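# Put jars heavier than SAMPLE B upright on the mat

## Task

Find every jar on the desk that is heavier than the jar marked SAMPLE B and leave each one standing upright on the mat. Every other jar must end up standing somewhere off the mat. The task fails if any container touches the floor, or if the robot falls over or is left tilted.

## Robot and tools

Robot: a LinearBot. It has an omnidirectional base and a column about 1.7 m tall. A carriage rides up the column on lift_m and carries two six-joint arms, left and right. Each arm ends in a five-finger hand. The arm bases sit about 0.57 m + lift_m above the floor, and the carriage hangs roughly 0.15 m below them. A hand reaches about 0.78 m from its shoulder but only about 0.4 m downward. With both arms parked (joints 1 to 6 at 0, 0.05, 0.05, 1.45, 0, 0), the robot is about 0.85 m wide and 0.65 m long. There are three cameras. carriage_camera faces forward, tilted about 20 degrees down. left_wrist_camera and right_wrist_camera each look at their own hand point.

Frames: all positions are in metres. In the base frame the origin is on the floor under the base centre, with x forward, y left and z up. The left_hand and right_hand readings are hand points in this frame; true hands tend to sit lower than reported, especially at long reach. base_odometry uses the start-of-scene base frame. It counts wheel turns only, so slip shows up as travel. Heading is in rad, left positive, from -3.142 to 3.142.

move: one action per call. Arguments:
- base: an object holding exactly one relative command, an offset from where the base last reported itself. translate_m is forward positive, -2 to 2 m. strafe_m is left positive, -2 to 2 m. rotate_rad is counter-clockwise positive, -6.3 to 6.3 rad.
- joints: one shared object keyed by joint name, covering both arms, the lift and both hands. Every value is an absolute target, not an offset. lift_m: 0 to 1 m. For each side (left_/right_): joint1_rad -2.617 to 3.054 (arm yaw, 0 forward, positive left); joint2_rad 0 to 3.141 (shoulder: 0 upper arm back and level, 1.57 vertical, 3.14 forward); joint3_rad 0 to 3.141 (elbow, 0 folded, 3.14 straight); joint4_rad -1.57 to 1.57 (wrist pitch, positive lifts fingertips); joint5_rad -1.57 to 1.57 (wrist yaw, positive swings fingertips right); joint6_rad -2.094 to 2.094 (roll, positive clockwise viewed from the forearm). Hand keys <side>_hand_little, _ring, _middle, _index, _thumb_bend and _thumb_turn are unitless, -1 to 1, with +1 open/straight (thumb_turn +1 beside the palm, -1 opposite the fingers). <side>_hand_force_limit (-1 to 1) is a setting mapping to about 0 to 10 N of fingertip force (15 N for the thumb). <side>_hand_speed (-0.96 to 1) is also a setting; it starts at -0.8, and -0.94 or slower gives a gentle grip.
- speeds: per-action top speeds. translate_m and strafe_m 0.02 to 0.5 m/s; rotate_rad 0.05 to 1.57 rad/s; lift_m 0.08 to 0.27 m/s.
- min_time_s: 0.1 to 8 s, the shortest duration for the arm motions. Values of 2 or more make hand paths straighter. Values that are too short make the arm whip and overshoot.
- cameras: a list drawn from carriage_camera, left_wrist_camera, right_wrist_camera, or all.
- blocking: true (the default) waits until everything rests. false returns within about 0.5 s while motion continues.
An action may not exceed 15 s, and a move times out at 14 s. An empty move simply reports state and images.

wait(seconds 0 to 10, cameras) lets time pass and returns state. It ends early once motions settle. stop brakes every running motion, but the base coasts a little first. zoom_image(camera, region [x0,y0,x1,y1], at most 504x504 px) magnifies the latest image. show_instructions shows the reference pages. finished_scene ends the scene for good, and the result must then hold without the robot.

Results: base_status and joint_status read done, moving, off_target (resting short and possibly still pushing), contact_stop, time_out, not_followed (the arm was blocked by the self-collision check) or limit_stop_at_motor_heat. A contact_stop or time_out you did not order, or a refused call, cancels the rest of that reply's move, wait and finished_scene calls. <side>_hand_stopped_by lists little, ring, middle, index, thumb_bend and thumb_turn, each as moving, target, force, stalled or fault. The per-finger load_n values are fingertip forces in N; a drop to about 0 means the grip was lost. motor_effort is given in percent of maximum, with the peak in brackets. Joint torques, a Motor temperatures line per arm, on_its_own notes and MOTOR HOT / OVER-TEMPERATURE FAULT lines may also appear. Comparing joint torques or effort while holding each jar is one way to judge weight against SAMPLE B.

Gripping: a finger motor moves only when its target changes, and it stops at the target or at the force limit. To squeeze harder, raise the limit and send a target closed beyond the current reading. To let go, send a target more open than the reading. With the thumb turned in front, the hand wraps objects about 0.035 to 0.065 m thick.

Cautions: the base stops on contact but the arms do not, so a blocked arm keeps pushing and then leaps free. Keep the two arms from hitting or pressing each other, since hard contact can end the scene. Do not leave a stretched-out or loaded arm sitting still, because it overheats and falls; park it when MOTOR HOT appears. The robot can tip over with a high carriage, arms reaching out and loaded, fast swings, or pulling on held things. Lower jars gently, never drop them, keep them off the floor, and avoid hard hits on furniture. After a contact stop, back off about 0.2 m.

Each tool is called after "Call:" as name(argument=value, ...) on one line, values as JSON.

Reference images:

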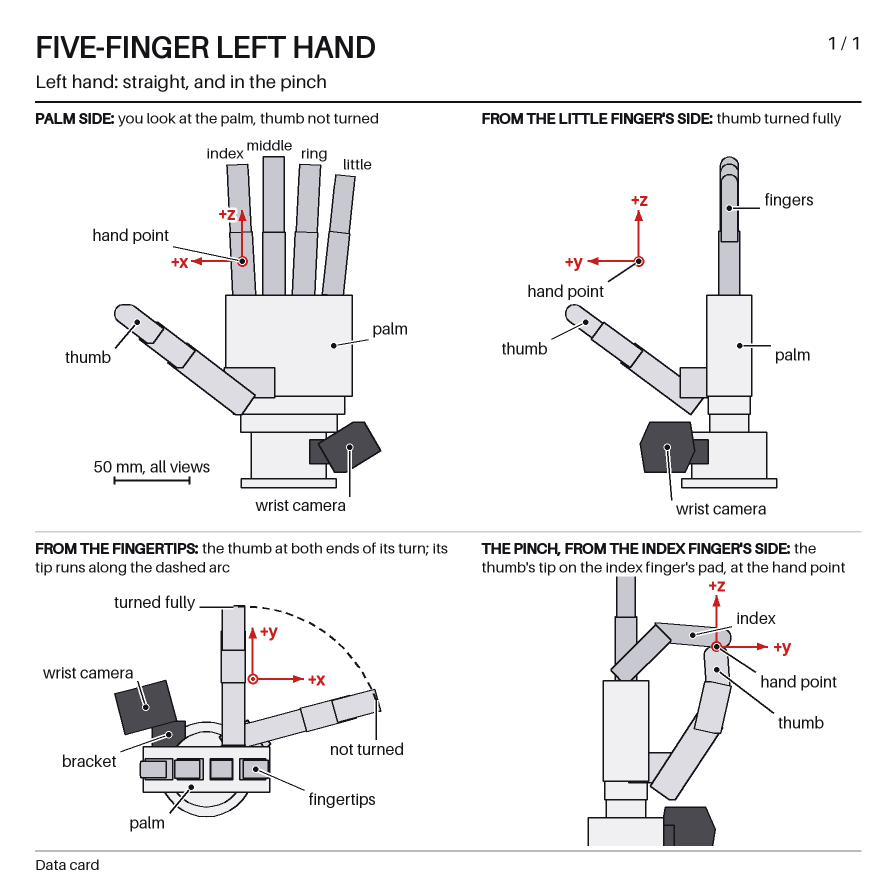

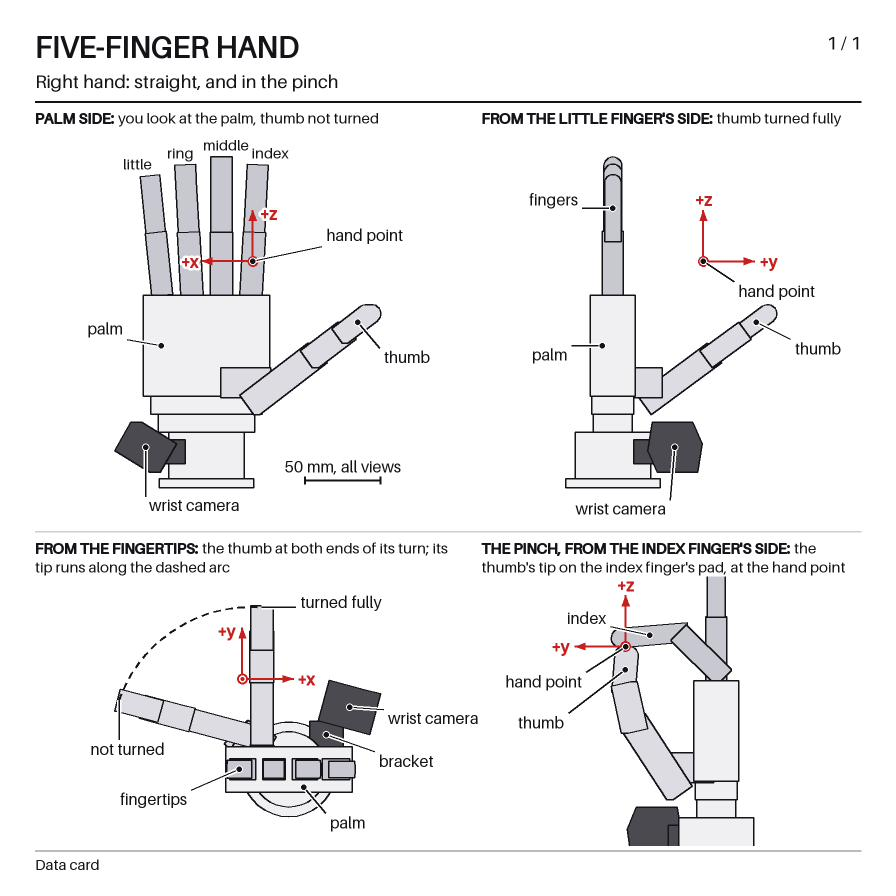

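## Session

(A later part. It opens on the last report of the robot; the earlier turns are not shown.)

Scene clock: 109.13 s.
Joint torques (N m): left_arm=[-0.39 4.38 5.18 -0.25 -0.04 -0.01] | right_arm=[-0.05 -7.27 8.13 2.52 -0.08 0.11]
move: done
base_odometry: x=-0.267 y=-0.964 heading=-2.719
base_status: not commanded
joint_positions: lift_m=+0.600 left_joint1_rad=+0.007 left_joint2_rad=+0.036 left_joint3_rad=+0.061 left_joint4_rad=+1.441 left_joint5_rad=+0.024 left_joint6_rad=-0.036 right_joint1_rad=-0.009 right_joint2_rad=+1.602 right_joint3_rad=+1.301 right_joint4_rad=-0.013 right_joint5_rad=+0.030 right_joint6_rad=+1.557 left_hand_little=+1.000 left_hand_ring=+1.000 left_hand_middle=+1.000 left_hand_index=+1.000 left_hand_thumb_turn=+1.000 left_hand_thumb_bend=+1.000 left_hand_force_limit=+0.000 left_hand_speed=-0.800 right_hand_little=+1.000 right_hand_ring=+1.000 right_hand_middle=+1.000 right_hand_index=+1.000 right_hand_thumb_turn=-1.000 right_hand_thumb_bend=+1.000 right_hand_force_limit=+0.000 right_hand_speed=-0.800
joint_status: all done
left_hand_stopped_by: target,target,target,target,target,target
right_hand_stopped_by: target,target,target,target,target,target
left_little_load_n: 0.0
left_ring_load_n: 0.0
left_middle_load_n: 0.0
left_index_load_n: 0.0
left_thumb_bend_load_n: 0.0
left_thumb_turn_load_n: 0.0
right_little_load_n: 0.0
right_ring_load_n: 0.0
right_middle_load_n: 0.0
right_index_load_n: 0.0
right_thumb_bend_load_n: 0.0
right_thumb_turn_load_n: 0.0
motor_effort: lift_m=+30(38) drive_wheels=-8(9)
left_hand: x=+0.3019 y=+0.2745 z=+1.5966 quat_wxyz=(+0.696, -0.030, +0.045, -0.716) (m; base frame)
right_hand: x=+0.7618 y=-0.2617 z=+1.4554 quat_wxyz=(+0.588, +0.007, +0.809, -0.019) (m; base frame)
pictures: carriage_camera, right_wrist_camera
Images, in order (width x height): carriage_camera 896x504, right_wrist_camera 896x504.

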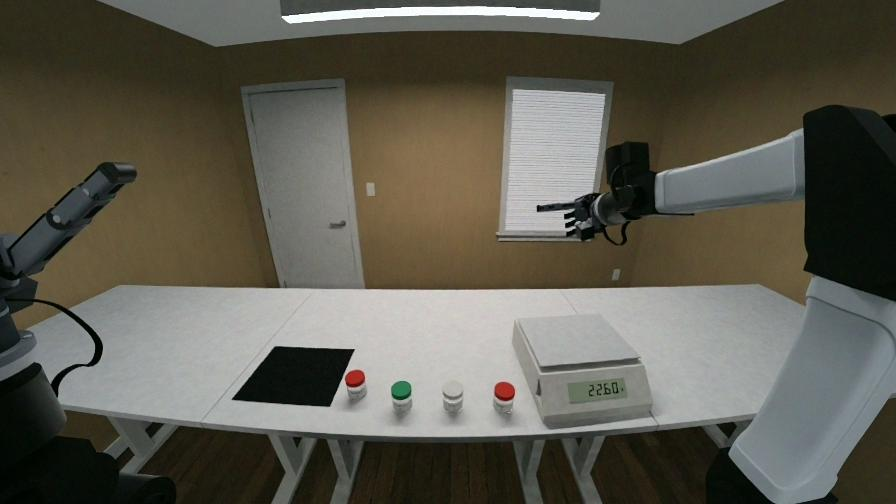

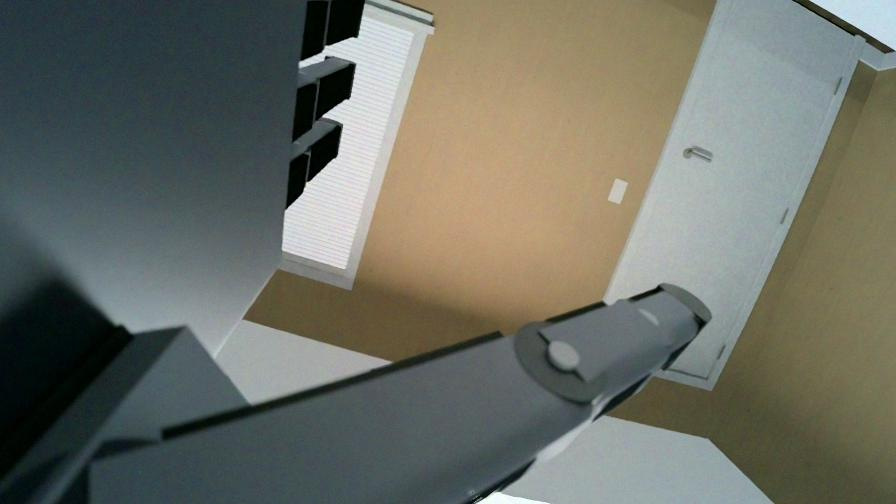

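Call:
move(base={"translate_m": -0.25}, joints={"lift_m": 0.45, "right_joint1_rad": 0, "right_joint2_rad": 1.6, "right_joint3_rad": 1.1, "right_joint4_rad": 0.2, "right_joint5_rad": 0, "right_joint6_rad": 1.57}, cameras=["carriage_camera", "right_wrist_camera"])

Call:
zoom_image(camera="carriage_camera", region=[300, 250, 660, 400])

Scene clock: 193.30 s.
Joint torques (N m): left_arm=[-0.36 4.4 5.18 -0.22 -0.04 0] | right_arm=[0.88 -7.01 7.88 2.5 -0.08 0.23]
Motor temperatures (°C): left_arm=[25 29 34 26 27 28] | right_arm=[29 38 36 48 24 28]
move: done
base_odometry: x=-0.039 y=-0.861 heading=-2.718
base_status: done
joint_positions: lift_m=+0.450 left_joint1_rad=+0.007 left_joint2_rad=+0.036 left_joint3_rad=+0.061 left_joint4_rad=+1.442 left_joint5_rad=+0.024 left_joint6_rad=-0.036 right_joint1_rad=-0.009 right_joint2_rad=+1.602 right_joint3_rad=+1.106 right_joint4_rad=+0.179 right_joint5_rad=+0.008 right_joint6_rad=+1.557 left_hand_little=+1.000 left_hand_ring=+1.000 left_hand_middle=+1.000 left_hand_index=+1.000 left_hand_thumb_turn=+1.000 left_hand_thumb_bend=+1.000 left_hand_force_limit=+0.000 left_hand_speed=-0.800 right_hand_little=+1.000 right_hand_ring=+1.000 right_hand_middle=+1.000 right_hand_index=+1.000 right_hand_thumb_turn=-1.000 right_hand_thumb_bend=+1.000 right_hand_force_limit=+0.000 right_hand_speed=-0.800
joint_status: all done
left_hand_stopped_by: target,target,target,target,target,target
right_hand_stopped_by: target,target,target,target,target,target
left_little_load_n: 0.0
left_ring_load_n: 0.0
left_middle_load_n: 0.0
left_index_load_n: 0.0
left_thumb_bend_load_n: 0.0
left_thumb_turn_load_n: 0.0
right_little_load_n: 0.0
right_ring_load_n: 0.0
right_middle_load_n: 0.0
right_index_load_n: 0.0
right_thumb_bend_load_n: 0.0
right_thumb_turn_load_n: 0.0
motor_effort: lift_m=+30(30) drive_wheels=-10(23)
left_hand: x=+0.3017 y=+0.2745 z=+1.4467 quat_wxyz=(+0.696, -0.029, +0.045, -0.716) (m; base frame)
right_hand: x=+0.7527 y=-0.2573 z=+1.2565 quat_wxyz=(+0.587, +0.000, +0.810, -0.010) (m; base frame)
pictures: carriage_camera, right_wrist_camera
Images, in order (width x height): carriage_camera 896x504, right_wrist_camera 896x504.

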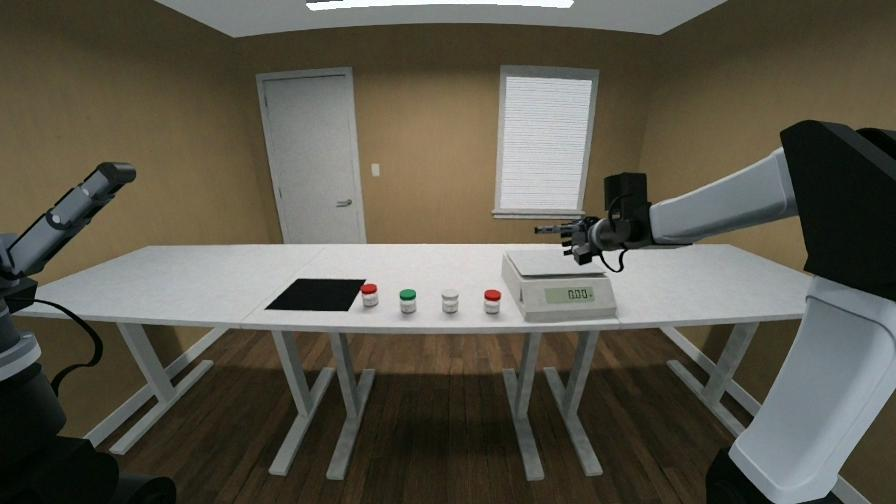

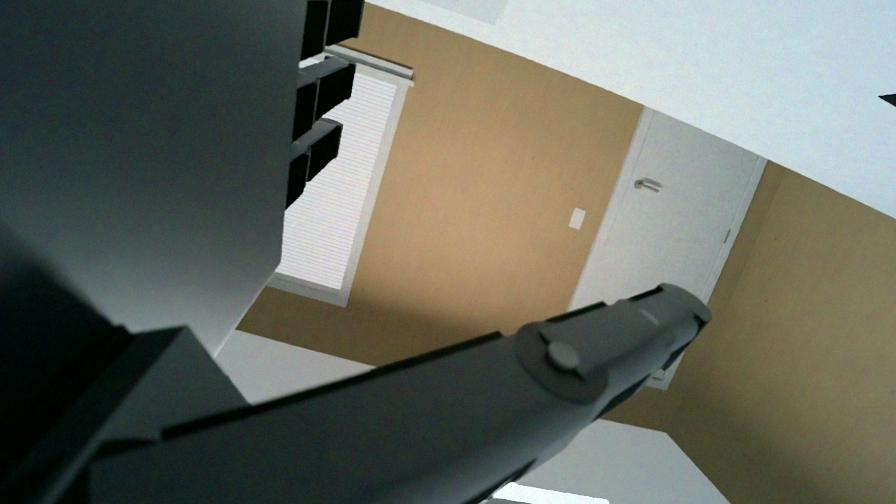

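Scaled by 1.400 from the camera's 896x504 image, which has a finer 1280x720 frame.

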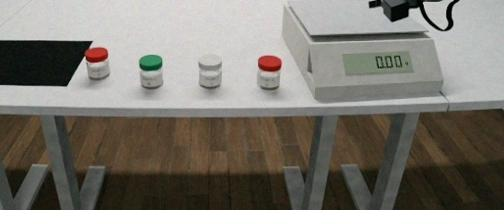

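Call:
move(base={"strafe_m": 0.135}, joints={"lift_m": 0.27}, speeds={"strafe_m": 0.15, "lift_m": 0.12}, cameras=["carriage_camera", "right_wrist_camera"])

Call:
zoom_image(camera="carriage_camera", region=[420, 180, 680, 320])

Scene clock: 201.90 s.
Joint torques (N m): left_arm=[-0.36 4.38 5.18 -0.23 -0.04 -0.01] | right_arm=[0.35 -7.45 7.92 2.4 -0.09 0.17]
move: done
base_odometry: x=+0.017 y=-0.984 heading=-2.717
base_status: done
joint_positions: lift_m=+0.270 left_joint1_rad=+0.007 left_joint2_rad=+0.036 left_joint3_rad=+0.061 left_joint4_rad=+1.442 left_joint5_rad=+0.024 left_joint6_rad=-0.036 right_joint1_rad=-0.004 right_joint2_rad=+1.602 right_joint3_rad=+1.104 right_joint4_rad=+0.189 right_joint5_rad=+0.005 right_joint6_rad=+1.557 left_hand_little=+1.000 left_hand_ring=+1.000 left_hand_middle=+1.000 left_hand_index=+1.000 left_hand_thumb_turn=+1.000 left_hand_thumb_bend=+1.000 left_hand_force_limit=+0.000 left_hand_speed=-0.800 right_hand_little=+1.000 right_hand_ring=+1.000 right_hand_middle=+1.000 right_hand_index=+1.000 right_hand_thumb_turn=-1.000 right_hand_thumb_bend=+1.000 right_hand_force_limit=+0.000 right_hand_speed=-0.800
joint_status: all done
left_hand_stopped_by: target,target,target,target,target,target
right_hand_stopped_by: target,target,target,target,target,target
left_little_load_n: 0.0
left_ring_load_n: 0.0
left_middle_load_n: 0.0
left_index_load_n: 0.0
left_thumb_bend_load_n: 0.0
left_thumb_turn_load_n: 0.0
right_little_load_n: 0.0
right_ring_load_n: 0.0
right_middle_load_n: 0.0
right_index_load_n: 0.0
right_thumb_bend_load_n: 0.0
right_thumb_turn_load_n: -0.5
motor_effort: lift_m=+30(31) drive_wheels=-2(13)
left_hand: x=+0.3016 y=+0.2745 z=+1.2667 quat_wxyz=(+0.696, -0.029, +0.044, -0.716) (m; base frame)
right_hand: x=+0.7526 y=-0.2542 z=+1.0781 quat_wxyz=(+0.590, -0.002, +0.807, -0.007) (m; base frame)
pictures: carriage_camera, right_wrist_camera
Images, in order (width x height): carriage_camera 896x504, right_wrist_camera 896x504.

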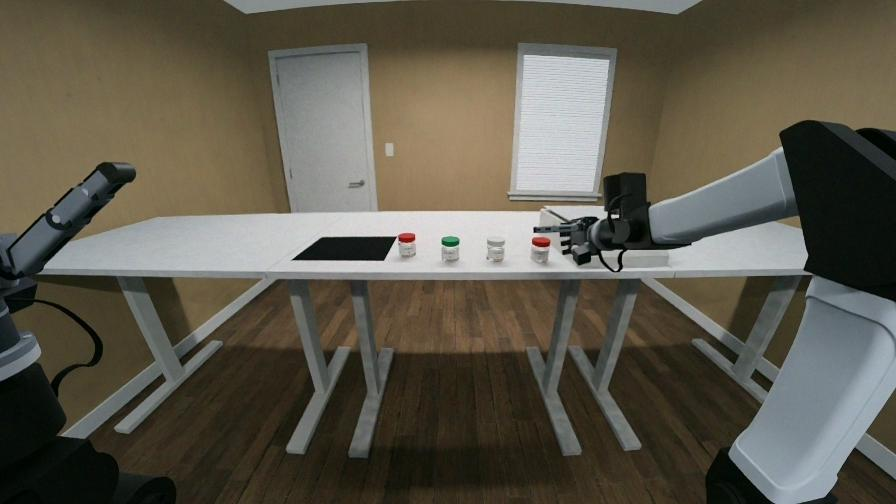

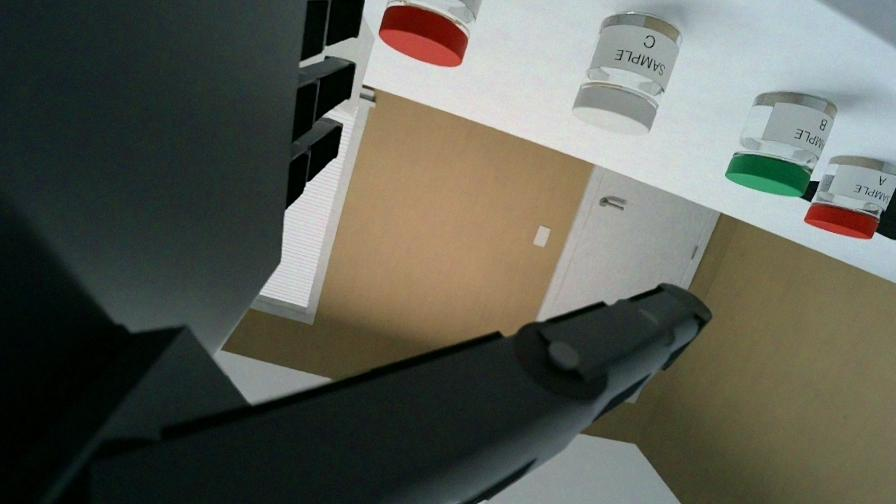

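Scaled by 1.938 from the camera's 896x504 image, which has a finer 1280x720 frame.

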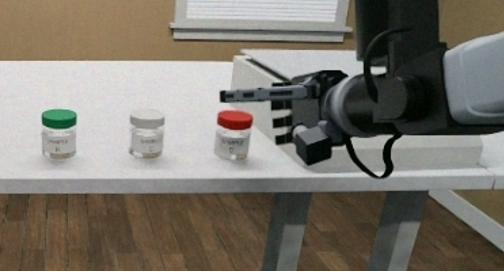

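Call:
move(base={"strafe_m": -0.03}, joints={"lift_m": 0.29, "right_joint1_rad": 0, "right_joint2_rad": 1.6, "right_joint3_rad": 1.1, "right_joint4_rad": 0.3, "right_joint5_rad": 0, "right_joint6_rad": 1.22}, speeds={"strafe_m": 0.1}, cameras=["carriage_camera", "right_wrist_camera"])

Call:
zoom_image(camera="carriage_camera", region=[420, 180, 680, 320])

Scene clock: 265.83 s.
Joint torques (N m): left_arm=[-0.4 4.4 5.19 -0.23 -0.04 0] | right_arm=[0.23 -7.05 8.02 2.58 -0.09 -0.1]
Motor temperatures (°C): left_arm=[25 29 34 26 27 28] | right_arm=[29 38 38 53 24 28]
move: done
base_odometry: x=+0.005 y=-0.957 heading=-2.717
base_status: done
joint_positions: lift_m=+0.290 left_joint1_rad=+0.008 left_joint2_rad=+0.036 left_joint3_rad=+0.061 left_joint4_rad=+1.442 left_joint5_rad=+0.024 left_joint6_rad=-0.036 right_joint1_rad=-0.003 right_joint2_rad=+1.603 right_joint3_rad=+1.103 right_joint4_rad=+0.276 right_joint5_rad=+0.005 right_joint6_rad=+1.234 left_hand_little=+1.000 left_hand_ring=+1.000 left_hand_middle=+1.000 left_hand_index=+1.000 left_hand_thumb_turn=+1.000 left_hand_thumb_bend=+1.000 left_hand_force_limit=+0.000 left_hand_speed=-0.800 right_hand_little=+1.000 right_hand_ring=+1.000 right_hand_middle=+1.000 right_hand_index=+1.000 right_hand_thumb_turn=-1.000 right_hand_thumb_bend=+1.000 right_hand_force_limit=+0.000 right_hand_speed=-0.800
joint_status: all done
left_hand_stopped_by: target,target,target,target,target,target
right_hand_stopped_by: target,target,target,target,target,target
left_little_load_n: 0.0
left_ring_load_n: 0.0
left_middle_load_n: 0.0
left_index_load_n: -0.5
left_thumb_bend_load_n: 0.0
left_thumb_turn_load_n: 0.0
right_little_load_n: 0.0
right_ring_load_n: 0.0
right_middle_load_n: 0.0
right_index_load_n: 0.0
right_thumb_bend_load_n: 0.0
right_thumb_turn_load_n: 0.0
motor_effort: lift_m=+31(37) drive_wheels=+2(13)
left_hand: x=+0.3016 y=+0.2746 z=+1.2867 quat_wxyz=(+0.696, -0.029, +0.044, -0.716) (m; base frame)
right_hand: x=+0.7516 y=-0.2470 z=+1.0999 quat_wxyz=(+0.615, -0.128, +0.771, -0.107) (m; base frame)
pictures: carriage_camera, right_wrist_camera
Images, in order (width x height): carriage_camera 896x504, right_wrist_camera 896x504.

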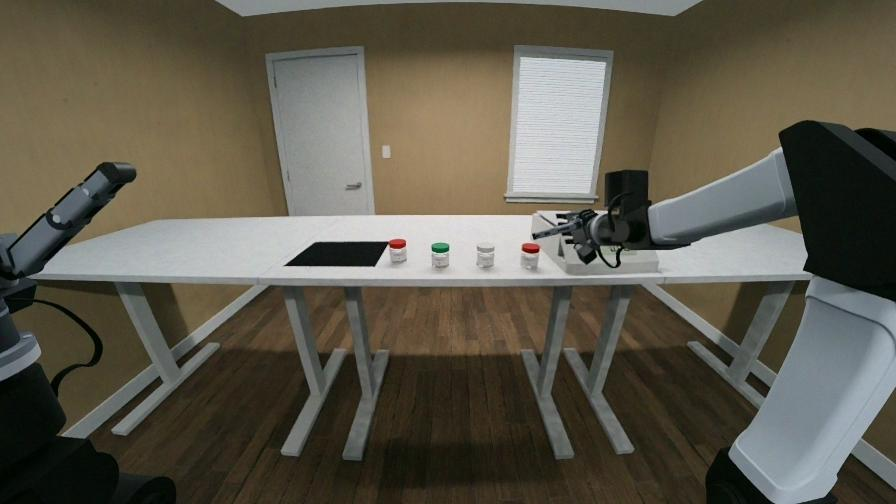

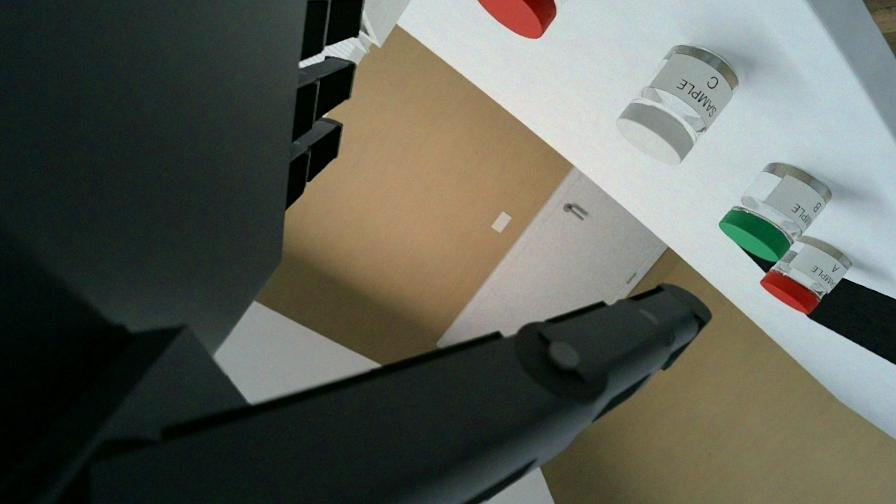

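Scaled by 1.938 from the camera's 896x504 image, which has a finer 1280x720 frame.

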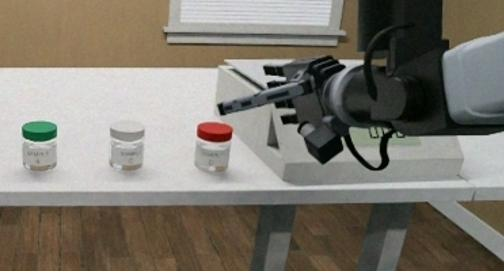

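Call:
move(joints={"lift_m": 0.2}, speeds={"lift_m": 0.1}, cameras=["carriage_camera", "right_wrist_camera"])

Call:
zoom_image(camera="carriage_camera", region=[420, 180, 680, 320])

Scene clock: 273.47 s.
Joint torques (N m): left_arm=[-0.38 4.4 5.14 -0.24 -0.03 0] | right_arm=[0.35 -7.36 8.08 2.45 -0.08 -0.14]
move: done
base_odometry: x=+0.005 y=-0.957 heading=-2.717
base_status: not commanded
joint_positions: lift_m=+0.200 left_joint1_rad=+0.008 left_joint2_rad=+0.036 left_joint3_rad=+0.061 left_joint4_rad=+1.442 left_joint5_rad=+0.024 left_joint6_rad=-0.036 right_joint1_rad=-0.003 right_joint2_rad=+1.603 right_joint3_rad=+1.103 right_joint4_rad=+0.288 right_joint5_rad=+0.005 right_joint6_rad=+1.233 left_hand_little=+1.000 left_hand_ring=+1.000 left_hand_middle=+1.000 left_hand_index=+1.000 left_hand_thumb_turn=+1.000 left_hand_thumb_bend=+1.000 left_hand_force_limit=+0.000 left_hand_speed=-0.800 right_hand_little=+1.000 right_hand_ring=+1.000 right_hand_middle=+1.000 right_hand_index=+1.000 right_hand_thumb_turn=-1.000 right_hand_thumb_bend=+1.000 right_hand_force_limit=+0.000 right_hand_speed=-0.800
joint_status: all done
left_hand_stopped_by: target,target,target,target,target,target
right_hand_stopped_by: target,target,target,target,target,target
left_little_load_n: 0.0
left_ring_load_n: 0.0
left_middle_load_n: 0.0
left_index_load_n: 0.0
left_thumb_bend_load_n: 0.0
left_thumb_turn_load_n: 0.0
right_little_load_n: 0.0
right_ring_load_n: 0.0
right_middle_load_n: 0.0
right_index_load_n: 0.0
right_thumb_bend_load_n: 0.0
right_thumb_turn_load_n: 0.0
motor_effort: lift_m=+31(31) drive_wheels=+1(3)
left_hand: x=+0.3016 y=+0.2746 z=+1.1967 quat_wxyz=(+0.696, -0.029, +0.044, -0.716) (m; base frame)
right_hand: x=+0.7522 y=-0.2470 z=+1.0128 quat_wxyz=(+0.619, -0.128, +0.767, -0.108) (m; base frame)
pictures: carriage_camera, right_wrist_camera
Images, in order (width x height): carriage_camera 896x504, right_wrist_camera 896x504.

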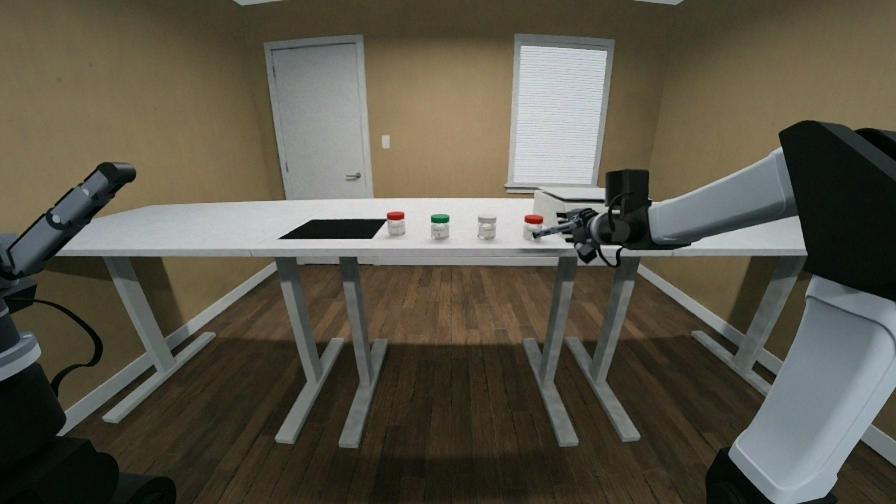

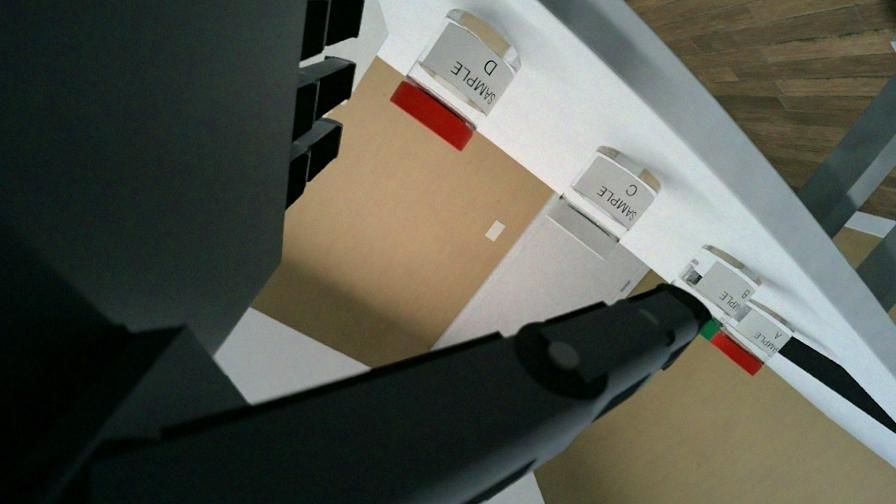

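Scaled by 1.938 from the camera's 896x504 image, which has a finer 1280x720 frame.

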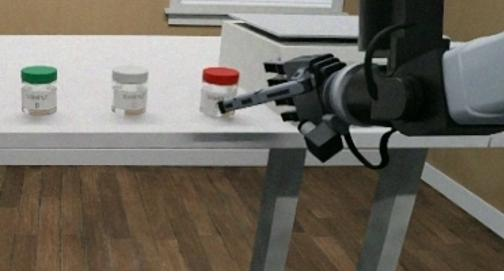

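Call:
move(base={"translate_m": 0.07}, speeds={"translate_m": 0.08}, cameras=["carriage_camera", "right_wrist_camera"])

Call:
zoom_image(camera="carriage_camera", region=[420, 180, 680, 320])

Scene clock: 283.40 s.
Joint torques (N m): left_arm=[-0.42 4.4 5.18 -0.24 -0.03 0] | right_arm=[0.57 -7.3 8.16 2.44 -0.11 -0.08]
move: done
base_odometry: x=-0.059 y=-0.986 heading=-2.717
base_status: done
joint_positions: lift_m=+0.200 left_joint1_rad=+0.008 left_joint2_rad=+0.036 left_joint3_rad=+0.061 left_joint4_rad=+1.442 left_joint5_rad=+0.024 left_joint6_rad=-0.036 right_joint1_rad=-0.003 right_joint2_rad=+1.603 right_joint3_rad=+1.103 right_joint4_rad=+0.288 right_joint5_rad=+0.005 right_joint6_rad=+1.233 left_hand_little=+1.000 left_hand_ring=+1.000 left_hand_middle=+1.000 left_hand_index=+1.000 left_hand_thumb_turn=+1.000 left_hand_thumb_bend=+1.000 left_hand_force_limit=+0.000 left_hand_speed=-0.800 right_hand_little=+1.000 right_hand_ring=+1.000 right_hand_middle=+1.000 right_hand_index=+1.000 right_hand_thumb_turn=-1.000 right_hand_thumb_bend=+1.000 right_hand_force_limit=+0.000 right_hand_speed=-0.800
joint_status: not commanded
left_hand_stopped_by: target,target,target,target,target,target
right_hand_stopped_by: target,target,target,target,target,target
left_little_load_n: 0.0
left_ring_load_n: 0.0
left_middle_load_n: 0.0
left_index_load_n: 0.0
left_thumb_bend_load_n: 0.0
left_thumb_turn_load_n: 0.0
right_little_load_n: 0.0
right_ring_load_n: 0.0
right_middle_load_n: 0.0
right_index_load_n: 0.0
right_thumb_bend_load_n: 0.0
right_thumb_turn_load_n: 0.0
motor_effort: lift_m=+30(31) drive_wheels=+6(12)
left_hand: x=+0.3016 y=+0.2746 z=+1.1967 quat_wxyz=(+0.696, -0.029, +0.044, -0.716) (m; base frame)
right_hand: x=+0.7522 y=-0.2470 z=+1.0128 quat_wxyz=(+0.619, -0.128, +0.767, -0.108) (m; base frame)
pictures: carriage_camera, right_wrist_camera
Images, in order (width x height): carriage_camera 896x504, right_wrist_camera 896x504.

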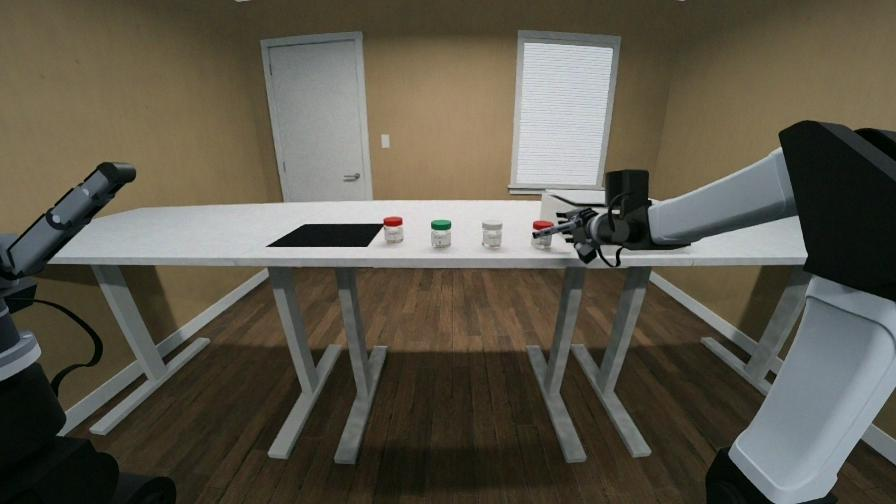

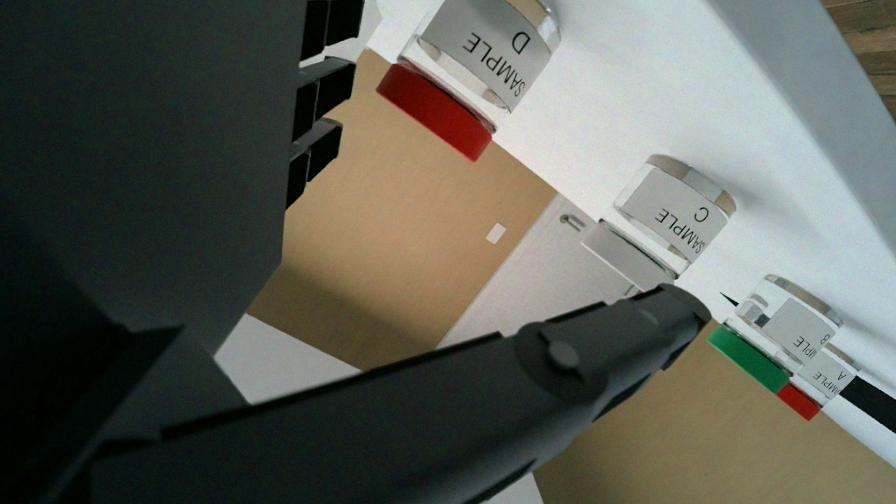

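Scaled by 1.938 from the camera's 896x504 image, which has a finer 1280x720 frame.

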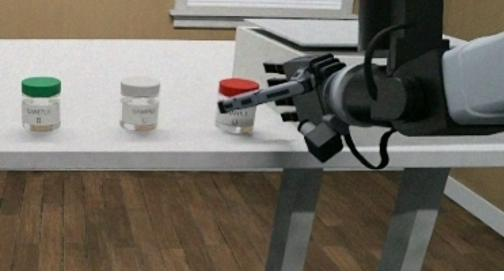

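Call:
move(base={"strafe_m": -0.014}, joints={"lift_m": 0.182}, speeds={"strafe_m": 0.05, "lift_m": 0.08}, cameras=["carriage_camera", "right_wrist_camera"])

Call:
zoom_image(camera="carriage_camera", region=[480, 180, 620, 280])

Scene clock: 298.83 s.
Joint torques (N m): left_arm=[-0.39 4.36 5.2 -0.23 -0.04 -0.01] | right_arm=[0.06 -7.27 7.98 2.43 -0.09 -0.12]
move: done
base_odometry: x=-0.065 y=-0.973 heading=-2.716
base_status: done
joint_positions: lift_m=+0.182 left_joint1_rad=+0.007 left_joint2_rad=+0.036 left_joint3_rad=+0.061 left_joint4_rad=+1.442 left_joint5_rad=+0.024 left_joint6_rad=-0.036 right_joint1_rad=-0.002 right_joint2_rad=+1.603 right_joint3_rad=+1.103 right_joint4_rad=+0.291 right_joint5_rad=+0.003 right_joint6_rad=+1.233 left_hand_little=+1.000 left_hand_ring=+1.000 left_hand_middle=+1.000 left_hand_index=+1.000 left_hand_thumb_turn=+1.000 left_hand_thumb_bend=+1.000 left_hand_force_limit=+0.000 left_hand_speed=-0.800 right_hand_little=+1.000 right_hand_ring=+1.000 right_hand_middle=+1.000 right_hand_index=+1.000 right_hand_thumb_turn=-1.000 right_hand_thumb_bend=+1.000 right_hand_force_limit=+0.000 right_hand_speed=-0.800
joint_status: all done
left_hand_stopped_by: target,target,target,target,target,target
right_hand_stopped_by: target,target,target,target,target,target
left_little_load_n: 0.0
left_ring_load_n: 0.0
left_middle_load_n: 0.0
left_index_load_n: 0.0
left_thumb_bend_load_n: 0.0
left_thumb_turn_load_n: 0.0
right_little_load_n: 0.0
right_ring_load_n: 0.0
right_middle_load_n: 0.0
right_index_load_n: 0.0
right_thumb_bend_load_n: 0.0
right_thumb_turn_load_n: -0.5
motor_effort: lift_m=+29(30) drive_wheels=+7(11)
left_hand: x=+0.3015 y=+0.2745 z=+1.1788 quat_wxyz=(+0.696, -0.029, +0.044, -0.716) (m; base frame)
right_hand: x=+0.7522 y=-0.2460 z=+0.9958 quat_wxyz=(+0.620, -0.129, +0.766, -0.108) (m; base frame)
pictures: carriage_camera, right_wrist_camera
Images, in order (width x height): carriage_camera 896x504, right_wrist_camera 896x504.

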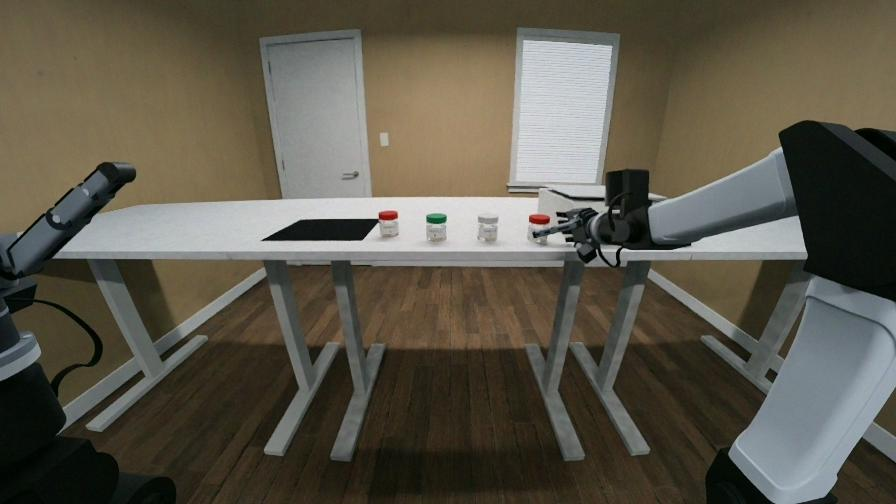

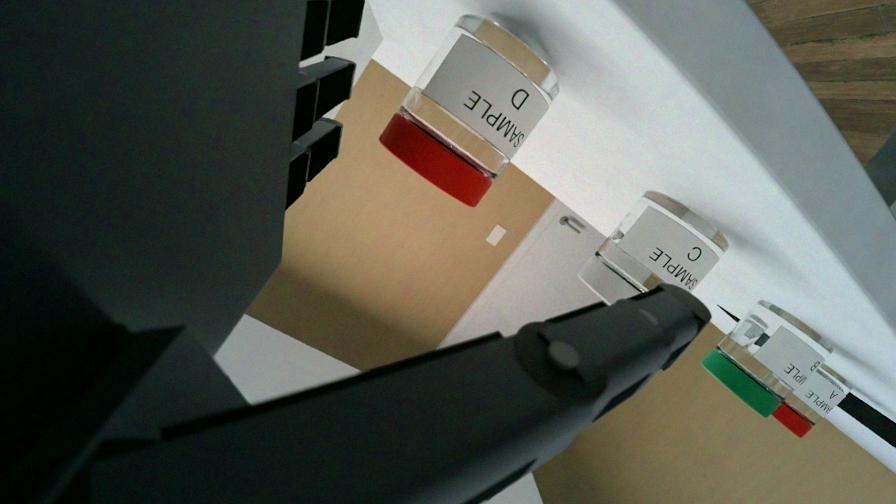

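Scaled by 3.600 from the camera's 896x504 image, which has a finer 1280x720 frame.

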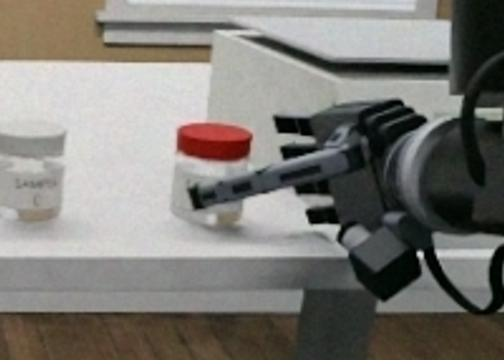

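Call:
move(base={"translate_m": 0.05}, speeds={"translate_m": 0.05}, cameras=["carriage_camera", "right_wrist_camera"])

Call:
zoom_image(camera="carriage_camera", region=[480, 180, 620, 280])

Scene clock: 303.93 s.
Joint torques (N m): left_arm=[-0.36 4.37 5.16 -0.24 -0.04 0] | right_arm=[0.25 -7.3 7.73 2.36 -0.08 -0.09]
move: done
base_odometry: x=-0.111 y=-0.994 heading=-2.717
base_status: done
joint_positions: lift_m=+0.182 left_joint1_rad=+0.007 left_joint2_rad=+0.036 left_joint3_rad=+0.061 left_joint4_rad=+1.443 left_joint5_rad=+0.024 left_joint6_rad=-0.036 right_joint1_rad=-0.002 right_joint2_rad=+1.603 right_joint3_rad=+1.103 right_joint4_rad=+0.291 right_joint5_rad=+0.003 right_joint6_rad=+1.233 left_hand_little=+1.000 left_hand_ring=+1.000 left_hand_middle=+1.000 left_hand_index=+1.000 left_hand_thumb_turn=+1.000 left_hand_thumb_bend=+1.000 left_hand_force_limit=+0.000 left_hand_speed=-0.800 right_hand_little=+1.000 right_hand_ring=+1.000 right_hand_middle=+1.000 right_hand_index=+1.000 right_hand_thumb_turn=-1.000 right_hand_thumb_bend=+1.000 right_hand_force_limit=+0.000 right_hand_speed=-0.800
joint_status: not commanded
left_hand_stopped_by: target,target,target,target,target,target
right_hand_stopped_by: target,target,target,target,target,target
left_little_load_n: 0.0
left_ring_load_n: 0.0
left_middle_load_n: 0.0
left_index_load_n: 0.0
left_thumb_bend_load_n: 0.0
left_thumb_turn_load_n: 0.0
right_little_load_n: 0.0
right_ring_load_n: -0.5
right_middle_load_n: 0.0
right_index_load_n: 0.0
right_thumb_bend_load_n: 0.0
right_thumb_turn_load_n: 0.0
motor_effort: lift_m=+30(30) drive_wheels=-6(13)
left_hand: x=+0.3013 y=+0.2745 z=+1.1789 quat_wxyz=(+0.696, -0.029, +0.044, -0.716) (m; base frame)
right_hand: x=+0.7522 y=-0.2460 z=+0.9958 quat_wxyz=(+0.620, -0.129, +0.766, -0.108) (m; base frame)
pictures: carriage_camera, right_wrist_camera
Images, in order (width x height): carriage_camera 896x504, right_wrist_camera 896x504.

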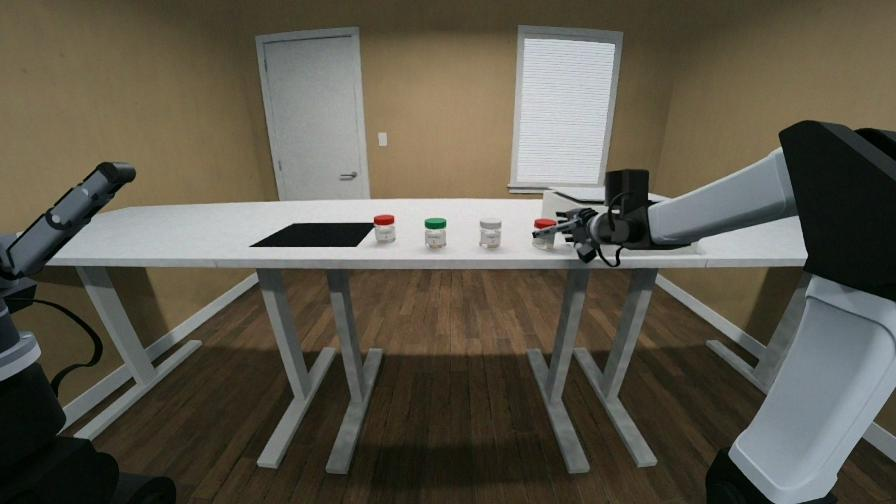

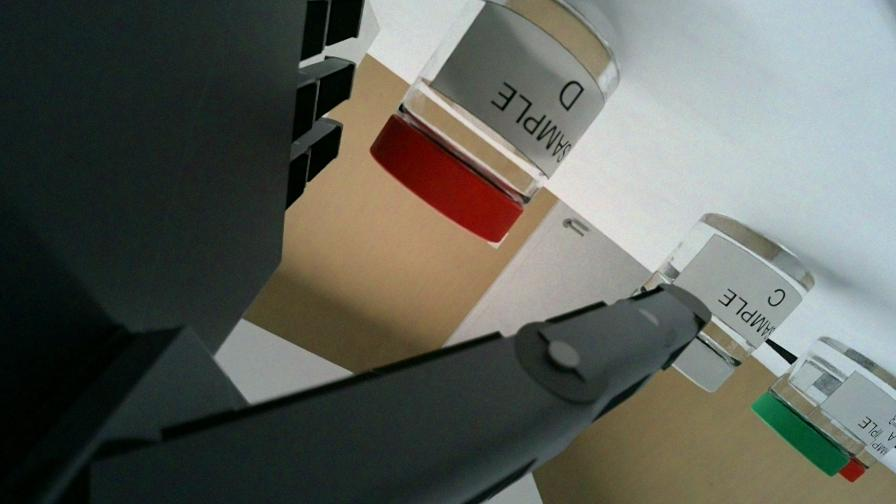

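Scaled by 3.600 from the camera's 896x504 image, which has a finer 1280x720 frame.

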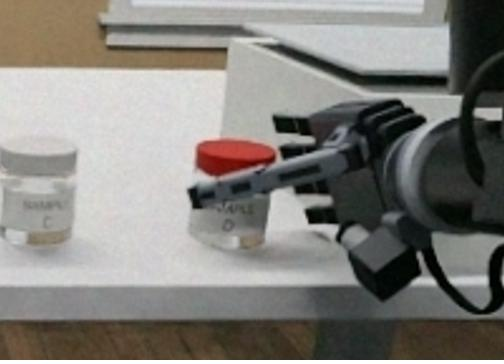

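Call:
move(base={"translate_m": 0.04}, speeds={"translate_m": 0.05}, cameras=["carriage_camera", "right_wrist_camera"])

Call:
zoom_image(camera="carriage_camera", region=[480, 180, 620, 280])

Scene clock: 307.97 s.
Joint torques (N m): left_arm=[-0.36 4.36 5.18 -0.24 -0.04 -0.01] | right_arm=[0.03 -7.72 7.9 2.51 -0.05 -0.1]
move: done
base_odometry: x=-0.147 y=-1.010 heading=-2.717
base_status: done
joint_positions: lift_m=+0.182 left_joint1_rad=+0.007 left_joint2_rad=+0.036 left_joint3_rad=+0.061 left_joint4_rad=+1.444 left_joint5_rad=+0.024 left_joint6_rad=-0.036 right_joint1_rad=-0.002 right_joint2_rad=+1.603 right_joint3_rad=+1.103 right_joint4_rad=+0.291 right_joint5_rad=+0.003 right_joint6_rad=+1.233 left_hand_little=+1.000 left_hand_ring=+1.000 left_hand_middle=+1.000 left_hand_index=+1.000 left_hand_thumb_turn=+1.000 left_hand_thumb_bend=+1.000 left_hand_force_limit=+0.000 left_hand_speed=-0.800 right_hand_little=+1.000 right_hand_ring=+1.000 right_hand_middle=+1.000 right_hand_index=+1.000 right_hand_thumb_turn=-1.000 right_hand_thumb_bend=+1.000 right_hand_force_limit=+0.000 right_hand_speed=-0.800
joint_status: not commanded
left_hand_stopped_by: target,target,target,target,target,target
right_hand_stopped_by: target,target,target,target,target,target
left_little_load_n: 0.0
left_ring_load_n: 0.0
left_middle_load_n: 0.0
left_index_load_n: -0.5
left_thumb_bend_load_n: 0.0
left_thumb_turn_load_n: 0.0
right_little_load_n: 0.0
right_ring_load_n: 0.0
right_middle_load_n: 0.0
right_index_load_n: 0.0
right_thumb_bend_load_n: 0.0
right_thumb_turn_load_n: -0.5
motor_effort: lift_m=+29(30) drive_wheels=-7(16)
left_hand: x=+0.3012 y=+0.2745 z=+1.1789 quat_wxyz=(+0.696, -0.029, +0.044, -0.716) (m; base frame)
right_hand: x=+0.7522 y=-0.2460 z=+0.9958 quat_wxyz=(+0.620, -0.129, +0.766, -0.108) (m; base frame)
pictures: carriage_camera, right_wrist_camera
Images, in order (width x height): carriage_camera 896x504, right_wrist_camera 896x504.

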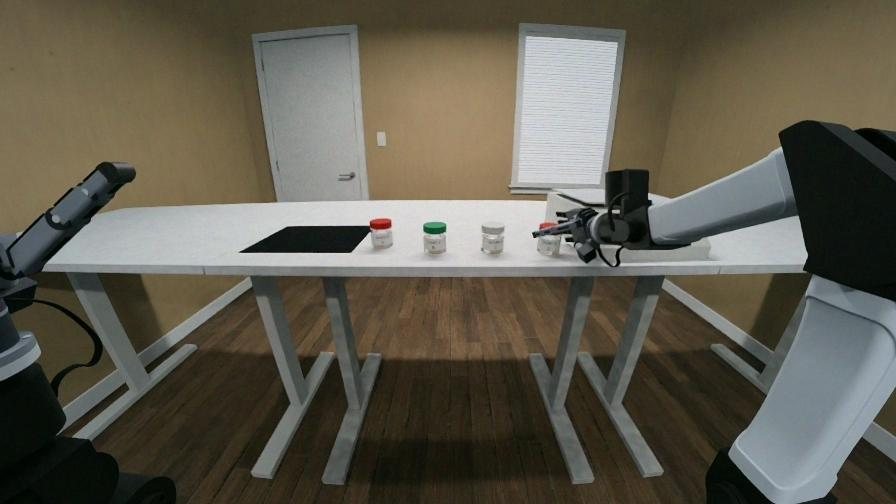

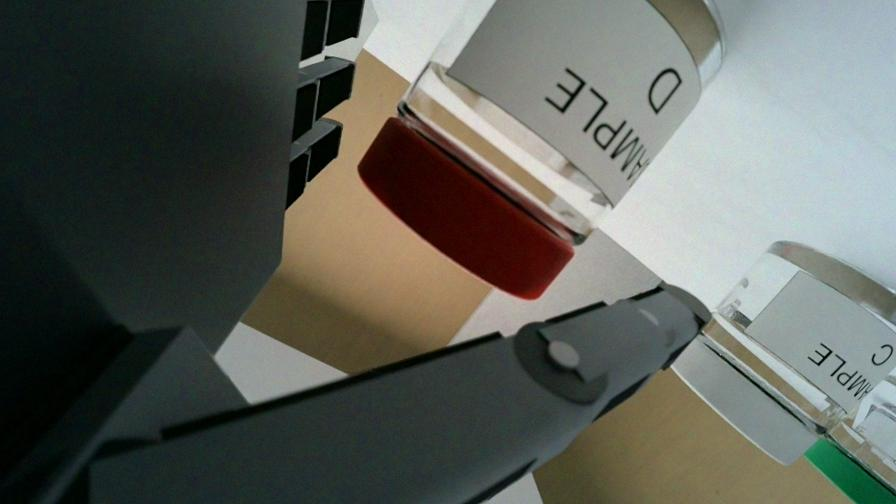

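Scaled by 3.600 from the camera's 896x504 image, which has a finer 1280x720 frame.

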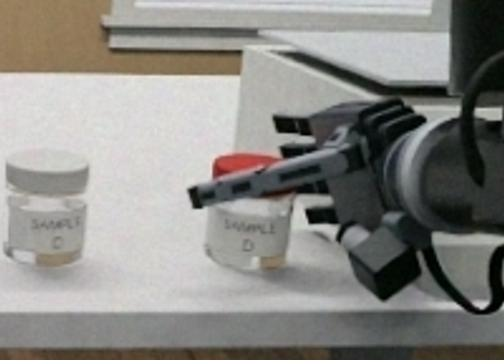

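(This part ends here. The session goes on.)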